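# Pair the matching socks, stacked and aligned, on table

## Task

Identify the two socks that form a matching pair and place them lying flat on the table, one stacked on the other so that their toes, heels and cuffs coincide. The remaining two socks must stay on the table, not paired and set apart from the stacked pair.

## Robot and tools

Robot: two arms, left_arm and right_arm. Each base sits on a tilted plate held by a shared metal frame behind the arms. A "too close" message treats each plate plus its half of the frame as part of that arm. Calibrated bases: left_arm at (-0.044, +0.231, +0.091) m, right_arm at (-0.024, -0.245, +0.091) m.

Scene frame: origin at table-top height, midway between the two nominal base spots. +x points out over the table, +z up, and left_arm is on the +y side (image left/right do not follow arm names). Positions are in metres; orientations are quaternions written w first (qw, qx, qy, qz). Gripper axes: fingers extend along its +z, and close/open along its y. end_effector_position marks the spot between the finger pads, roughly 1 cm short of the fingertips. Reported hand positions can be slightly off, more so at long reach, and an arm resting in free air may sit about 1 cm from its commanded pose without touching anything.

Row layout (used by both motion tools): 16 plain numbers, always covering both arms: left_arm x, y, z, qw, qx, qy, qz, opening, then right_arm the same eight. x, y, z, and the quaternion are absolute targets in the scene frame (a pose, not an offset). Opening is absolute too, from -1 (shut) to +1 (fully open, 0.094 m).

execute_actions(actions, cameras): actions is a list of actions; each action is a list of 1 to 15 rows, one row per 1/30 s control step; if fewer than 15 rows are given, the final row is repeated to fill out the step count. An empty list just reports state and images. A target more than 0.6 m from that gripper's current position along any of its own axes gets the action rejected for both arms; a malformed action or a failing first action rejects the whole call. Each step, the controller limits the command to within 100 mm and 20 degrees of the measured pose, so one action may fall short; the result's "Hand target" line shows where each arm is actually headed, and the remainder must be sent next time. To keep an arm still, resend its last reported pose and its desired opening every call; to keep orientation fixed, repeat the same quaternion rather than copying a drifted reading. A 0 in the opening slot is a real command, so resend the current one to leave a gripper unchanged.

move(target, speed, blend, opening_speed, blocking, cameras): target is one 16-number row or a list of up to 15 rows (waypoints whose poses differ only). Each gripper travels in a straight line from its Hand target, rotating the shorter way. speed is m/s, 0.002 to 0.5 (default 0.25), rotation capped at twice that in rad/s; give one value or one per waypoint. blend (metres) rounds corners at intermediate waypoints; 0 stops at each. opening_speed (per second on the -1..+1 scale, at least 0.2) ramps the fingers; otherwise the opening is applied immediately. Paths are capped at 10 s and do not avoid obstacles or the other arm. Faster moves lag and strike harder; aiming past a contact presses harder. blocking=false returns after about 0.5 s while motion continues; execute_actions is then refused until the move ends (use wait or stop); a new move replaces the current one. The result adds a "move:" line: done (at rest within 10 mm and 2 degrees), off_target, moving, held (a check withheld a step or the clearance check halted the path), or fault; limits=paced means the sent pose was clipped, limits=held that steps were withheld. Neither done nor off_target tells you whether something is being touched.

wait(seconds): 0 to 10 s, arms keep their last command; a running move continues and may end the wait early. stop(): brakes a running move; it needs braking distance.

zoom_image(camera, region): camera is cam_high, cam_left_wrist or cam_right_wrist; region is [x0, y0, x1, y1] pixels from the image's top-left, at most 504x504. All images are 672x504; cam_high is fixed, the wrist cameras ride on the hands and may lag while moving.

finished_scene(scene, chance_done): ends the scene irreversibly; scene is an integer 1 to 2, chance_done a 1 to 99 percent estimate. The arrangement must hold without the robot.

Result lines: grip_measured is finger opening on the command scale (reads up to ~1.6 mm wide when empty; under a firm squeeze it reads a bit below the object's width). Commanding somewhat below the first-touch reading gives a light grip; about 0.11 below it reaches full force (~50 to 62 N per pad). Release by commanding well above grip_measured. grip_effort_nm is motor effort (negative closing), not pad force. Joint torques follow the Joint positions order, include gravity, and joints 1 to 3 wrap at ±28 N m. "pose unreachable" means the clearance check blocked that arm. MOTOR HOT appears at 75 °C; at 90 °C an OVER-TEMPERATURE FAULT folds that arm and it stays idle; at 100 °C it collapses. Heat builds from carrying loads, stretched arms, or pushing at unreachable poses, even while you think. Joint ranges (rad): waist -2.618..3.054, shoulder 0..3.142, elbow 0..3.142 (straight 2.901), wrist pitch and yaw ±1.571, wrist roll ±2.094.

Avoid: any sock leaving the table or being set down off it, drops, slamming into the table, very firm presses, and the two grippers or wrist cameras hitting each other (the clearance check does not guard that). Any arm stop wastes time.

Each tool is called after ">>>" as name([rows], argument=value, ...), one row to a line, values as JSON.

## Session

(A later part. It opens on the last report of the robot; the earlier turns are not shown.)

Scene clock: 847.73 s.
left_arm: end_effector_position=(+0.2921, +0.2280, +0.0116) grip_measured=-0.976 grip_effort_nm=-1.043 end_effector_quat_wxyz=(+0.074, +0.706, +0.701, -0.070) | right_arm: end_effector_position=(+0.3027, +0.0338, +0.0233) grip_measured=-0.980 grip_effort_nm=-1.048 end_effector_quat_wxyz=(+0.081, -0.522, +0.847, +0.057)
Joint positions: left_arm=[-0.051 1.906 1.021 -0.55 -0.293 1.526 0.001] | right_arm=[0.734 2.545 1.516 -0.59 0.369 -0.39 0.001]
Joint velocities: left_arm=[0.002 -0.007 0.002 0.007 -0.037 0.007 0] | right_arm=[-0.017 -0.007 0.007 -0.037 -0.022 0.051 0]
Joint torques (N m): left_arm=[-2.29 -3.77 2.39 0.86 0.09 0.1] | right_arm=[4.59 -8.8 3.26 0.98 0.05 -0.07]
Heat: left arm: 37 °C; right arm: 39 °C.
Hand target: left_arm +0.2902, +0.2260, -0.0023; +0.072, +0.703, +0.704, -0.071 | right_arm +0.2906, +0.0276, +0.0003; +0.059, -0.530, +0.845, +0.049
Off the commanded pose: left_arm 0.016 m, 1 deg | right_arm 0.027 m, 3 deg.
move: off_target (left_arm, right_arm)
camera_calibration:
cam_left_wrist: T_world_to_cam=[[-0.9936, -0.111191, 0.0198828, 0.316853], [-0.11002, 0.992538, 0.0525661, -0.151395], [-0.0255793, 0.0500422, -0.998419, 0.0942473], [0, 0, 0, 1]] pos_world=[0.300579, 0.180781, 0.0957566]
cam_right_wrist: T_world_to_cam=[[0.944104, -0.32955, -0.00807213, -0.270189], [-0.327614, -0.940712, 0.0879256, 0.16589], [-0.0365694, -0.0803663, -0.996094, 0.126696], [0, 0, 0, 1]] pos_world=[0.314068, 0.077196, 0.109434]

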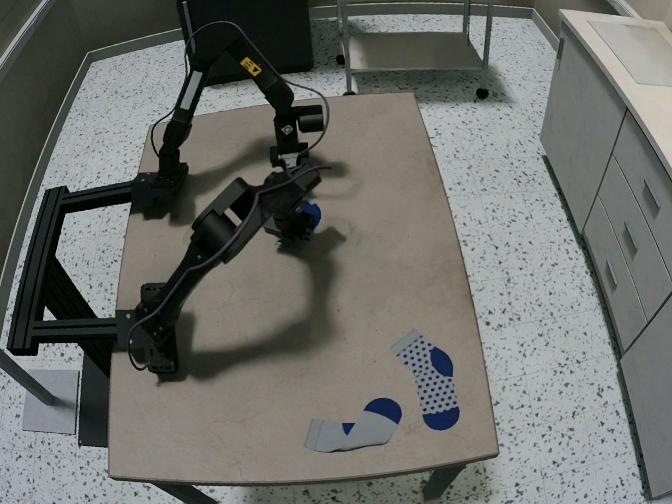

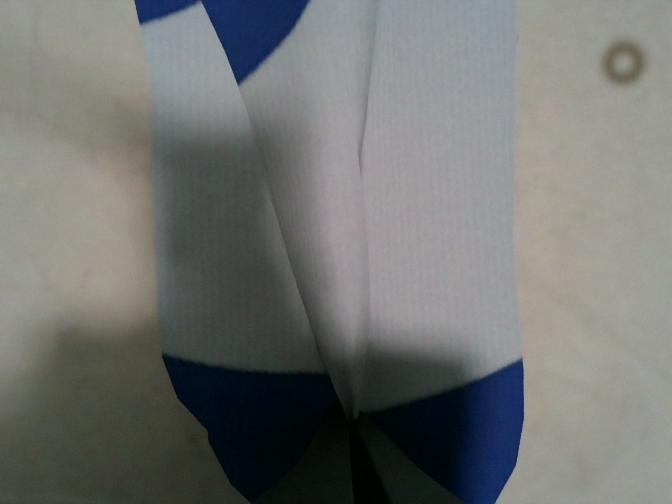

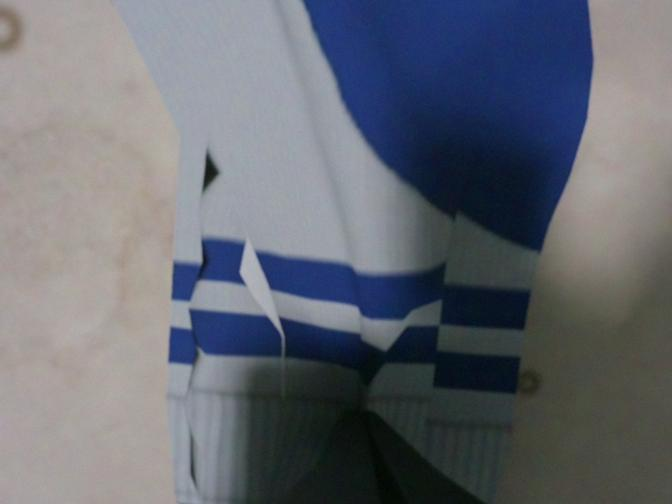

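>>> move([
  [0.293,0.222,0.025,0.07,0.7,0.7,-0.07,-1,0.289,0.022,0.022,0.06,-0.53,0.845,0.05,-1],
  [0.293,0.219,-0.003,0.07,0.7,0.7,-0.07,-1,0.288,0.021,0.0,0.06,-0.53,0.845,0.05,-1],
], speed=[0.05,0.03])

Scene clock: 853.90 s.
left_arm: end_effector_position=(+0.2905, +0.2239, +0.0114) grip_measured=-0.976 grip_effort_nm=-1.043 end_effector_quat_wxyz=(+0.068, +0.705, +0.702, -0.071) | right_arm: end_effector_position=(+0.3005, +0.0324, +0.0214) grip_measured=-0.980 grip_effort_nm=-1.053 end_effector_quat_wxyz=(+0.086, -0.524, +0.845, +0.057)
Joint positions: left_arm=[-0.066 1.918 1.027 -0.561 -0.301 1.505 0.001] | right_arm=[0.734 2.534 1.484 -0.559 0.371 -0.399 0.001]
Joint velocities: left_arm=[-0.022 -0.032 0.002 0.007 0.022 0.037 0] | right_arm=[-0.017 -0.002 -0.017 -0.037 0.022 -0.051 0.001]
Joint torques (N m): left_arm=[-2.73 -3.51 3.08 0.98 0.11 0.08] | right_arm=[4.01 -9.92 2.48 0.89 0.03 -0.06]
Heat: left arm: 37 °C; right arm: 38 °C.
Hand target: left_arm +0.2920, +0.2195, -0.0021; +0.070, +0.704, +0.704, -0.071 | right_arm +0.2877, +0.0209, +0.0006; +0.060, -0.530, +0.844, +0.050
Off the commanded pose: left_arm 0.015 m, 0 deg | right_arm 0.027 m, 3 deg.
move: off_target (left_arm, right_arm)
camera_calibration:
cam_left_wrist: T_world_to_cam=[[-0.993295, -0.111528, 0.0304548, 0.314619], [-0.109553, 0.992154, 0.0602355, -0.147621], [-0.0369338, 0.0564951, -0.997719, 0.0960885], [0, 0, 0, 1]] pos_world=[0.299885, 0.176123, 0.0951797]
cam_right_wrist: T_world_to_cam=[[0.945283, -0.326249, -0.00112568, -0.269183], [-0.325106, -0.942248, 0.0804693, 0.163462], [-0.0273137, -0.0757003, -0.996756, 0.121765], [0, 0, 0, 1]] pos_world=[0.310923, 0.0754185, 0.107914]

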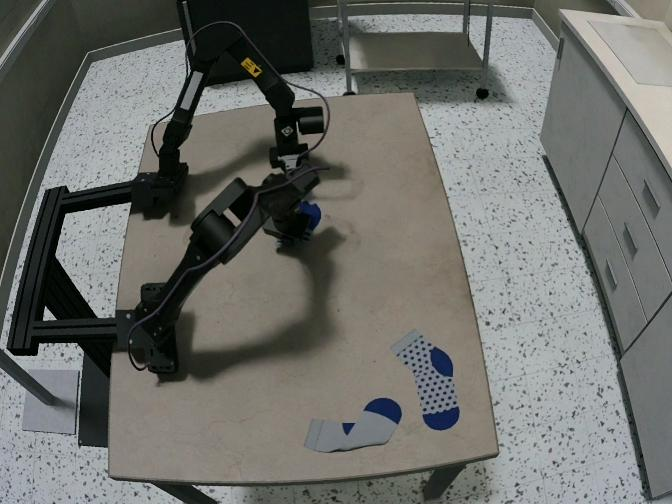

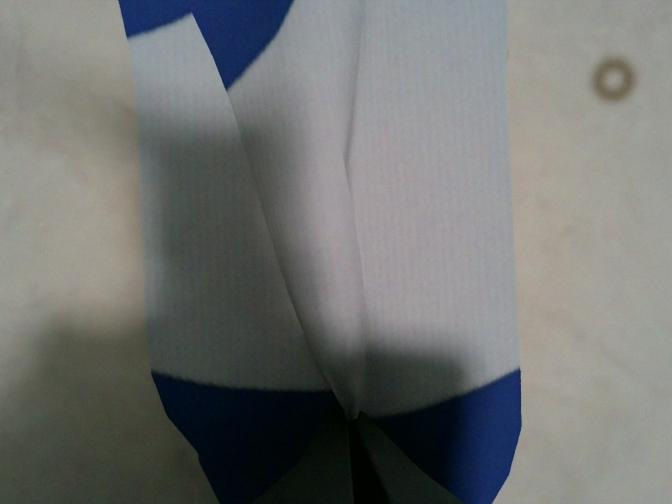

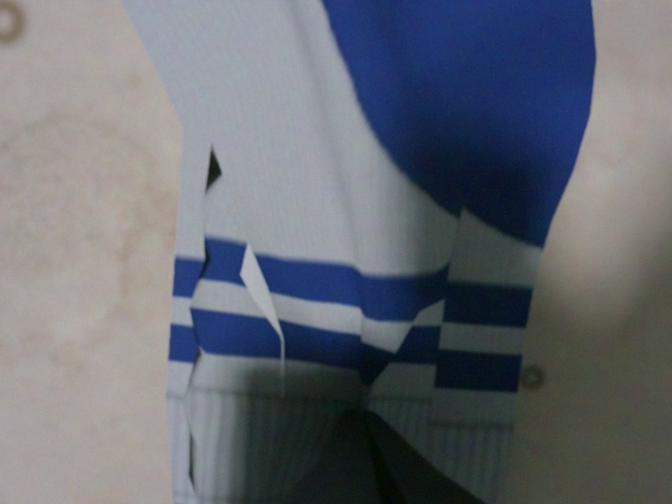

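>>> move(target=[0.293,0.219,-0.003,0.07,0.7,0.7,-0.07,-0.1,0.288,0.018,0.0,0.06,-0.53,0.845,0.05,-0.1], opening_speed=0.8, cameras=[])

>>> move([
  [0.293,0.219,0.1,0.07,0.7,0.7,-0.07,-0.1,0.288,0.01,0.1,0.06,-0.53,0.845,0.05,-0.1],
  [0.2,0.4,0.3,0.2,0,0.98,0,-0.1,0.25,-0.15,0.32,0.06,-0.53,0.845,0.05,-0.1],
], speed=[0.1,0.25])

>>> zoom_image(camera="cam_high", region=[240, 150, 360, 270])

Scene clock: 859.33 s.
left_arm: end_effector_position=(+0.3081, +0.2236, +0.0120) grip_measured=-0.102 grip_effort_nm=0.115 end_effector_quat_wxyz=(+0.091, +0.696, +0.711, -0.048) | right_arm: end_effector_position=(+0.3085, +0.0297, +0.0209) grip_measured=-0.102 grip_effort_nm=0.110 end_effector_quat_wxyz=(+0.097, -0.516, +0.850, +0.053)
Joint positions: left_arm=[-0.066 1.92 1.03 -0.492 -0.305 1.507 0.042] | right_arm=[0.723 2.527 1.473 -0.527 0.385 -0.404 0.042]
Joint velocities: left_arm=[0.007 0.002 0.007 -0.022 -0.037 0.051 0] | right_arm=[0.002 -0.007 0.007 -0.037 -0.037 -0.007 0]
Joint torques (N m): left_arm=[-2.73 -3.92 2.88 0.27 0.2 0.01] | right_arm=[4.53 -9.99 2.5 0.61 -0.11 -0.09]
Heat: left arm: 36 °C; right arm: 39 °C.
Hand target: left_arm +0.2923, +0.2193, -0.0019; +0.071, +0.703, +0.704, -0.071 | right_arm +0.2882, +0.0179, +0.0007; +0.060, -0.530, +0.844, +0.050
Off the commanded pose: left_arm 0.022 m, 4 deg | right_arm 0.032 m, 5 deg.
move: off_target (left_arm, right_arm)
No camera images: "cameras" was empty.

Scene clock: 864.40 s.
left_arm: end_effector_position=(+0.2090, +0.3970, +0.2920) grip_measured=-0.102 grip_effort_nm=0.095 end_effector_quat_wxyz=(+0.191, +0.006, +0.982, +0.001) | right_arm: end_effector_position=(+0.2516, -0.1523, +0.3126) grip_measured=-0.102 grip_effort_nm=0.090 end_effector_quat_wxyz=(+0.106, -0.517, +0.847, +0.060)
Joint positions: left_arm=[-0.204 1.041 1.389 -1.441 -0.553 0.007 0.042] | right_arm=[0.866 1.767 1.702 -1.551 0.369 -0.262 0.042]
Joint velocities: left_arm=[0.002 -0.012 0.007 -0.037 -0.022 0.022 0.001] | right_arm=[-0.007 -0.017 0.002 -0.051 0.007 -0.037 0]
Joint torques (N m): left_arm=[-1.51 -1.1 7.23 0.75 -0.07 -0.08] | right_arm=[4.74 -5.48 6.65 0.67 -0.1 -0.08]
Heat: left arm: 36 °C; right arm: 39 °C.
Hand target: left_arm +0.2086, +0.3999, +0.2995; +0.201, +0.002, +0.980, +0.001 | right_arm +0.2478, -0.1521, +0.3198; +0.111, -0.525, +0.841, +0.063
Off the commanded pose: left_arm 0.012 m, 1 deg | right_arm 0.008 m, 6 deg.
joint sent to its limit (right arm) — joint 4 (wrist pitch), lower limit. The joint targets are off in orientation, not in position.
move: off_target (left_arm, right_arm)
camera_calibration:
cam_left_wrist: T_world_to_cam=[[0.0990775, -0.994136, 0.0433265, 0.362786], [-0.986574, -0.103818, -0.126068, 0.327538], [0.129827, -0.0302543, -0.991075, 0.360886], [0, 0, 0, 1]] pos_world=[0.240344, 0.405581, 0.383239]
cam_right_wrist: T_world_to_cam=[[0.939987, -0.340764, 0.0174345, -0.289677], [-0.341209, -0.938887, 0.0454648, -0.0344167], [0.000876257, -0.0486851, -0.998814, 0.394358], [0, 0, 0, 1]] pos_world=[0.260203, -0.111826, 0.400505]

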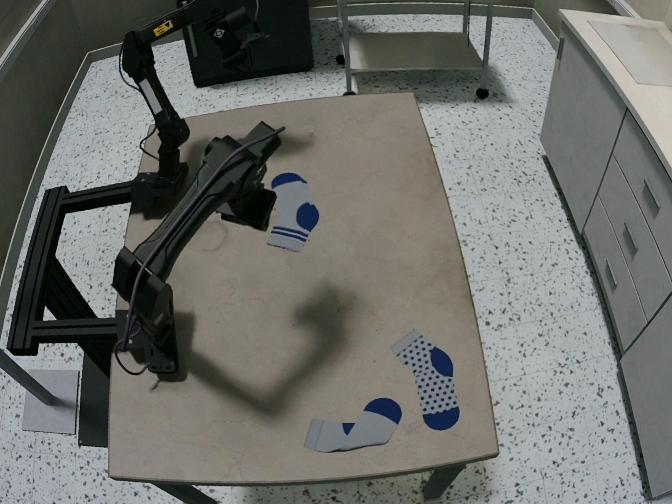

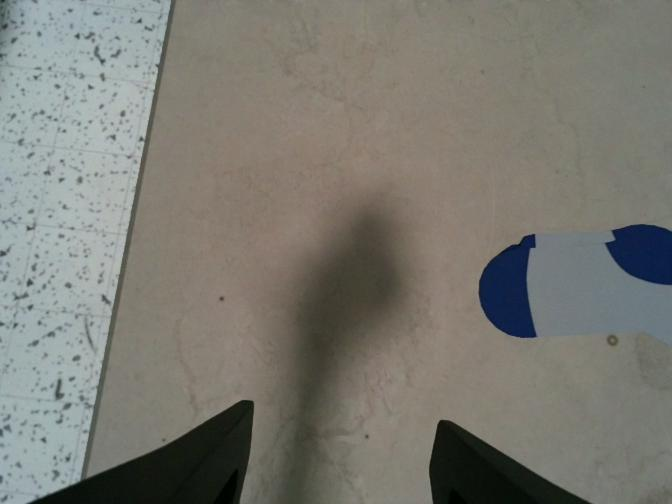

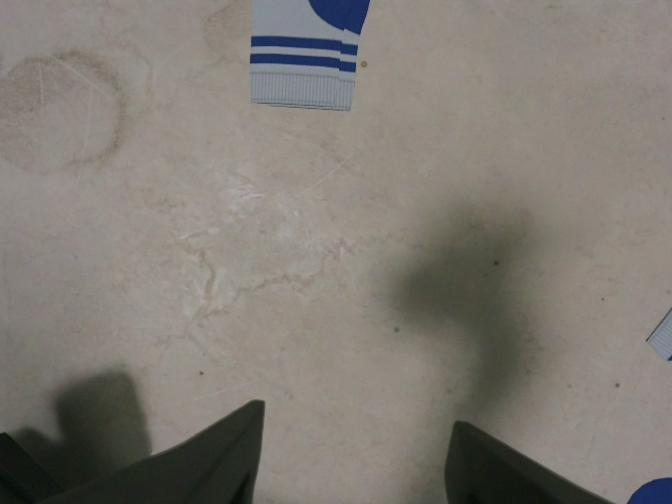

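Scaled by 4.200.

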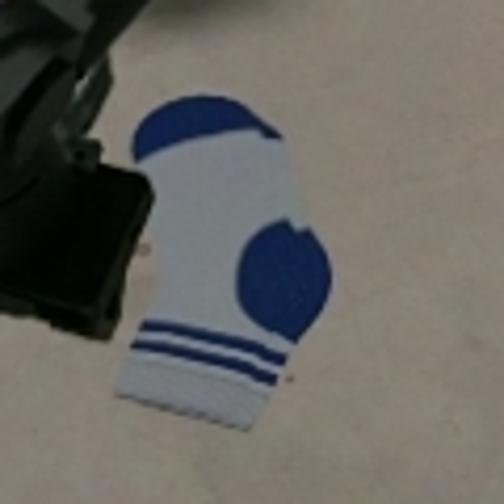

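>>> finished_scene(scene=1, chance_done=82)

The scene is finished: the task was done.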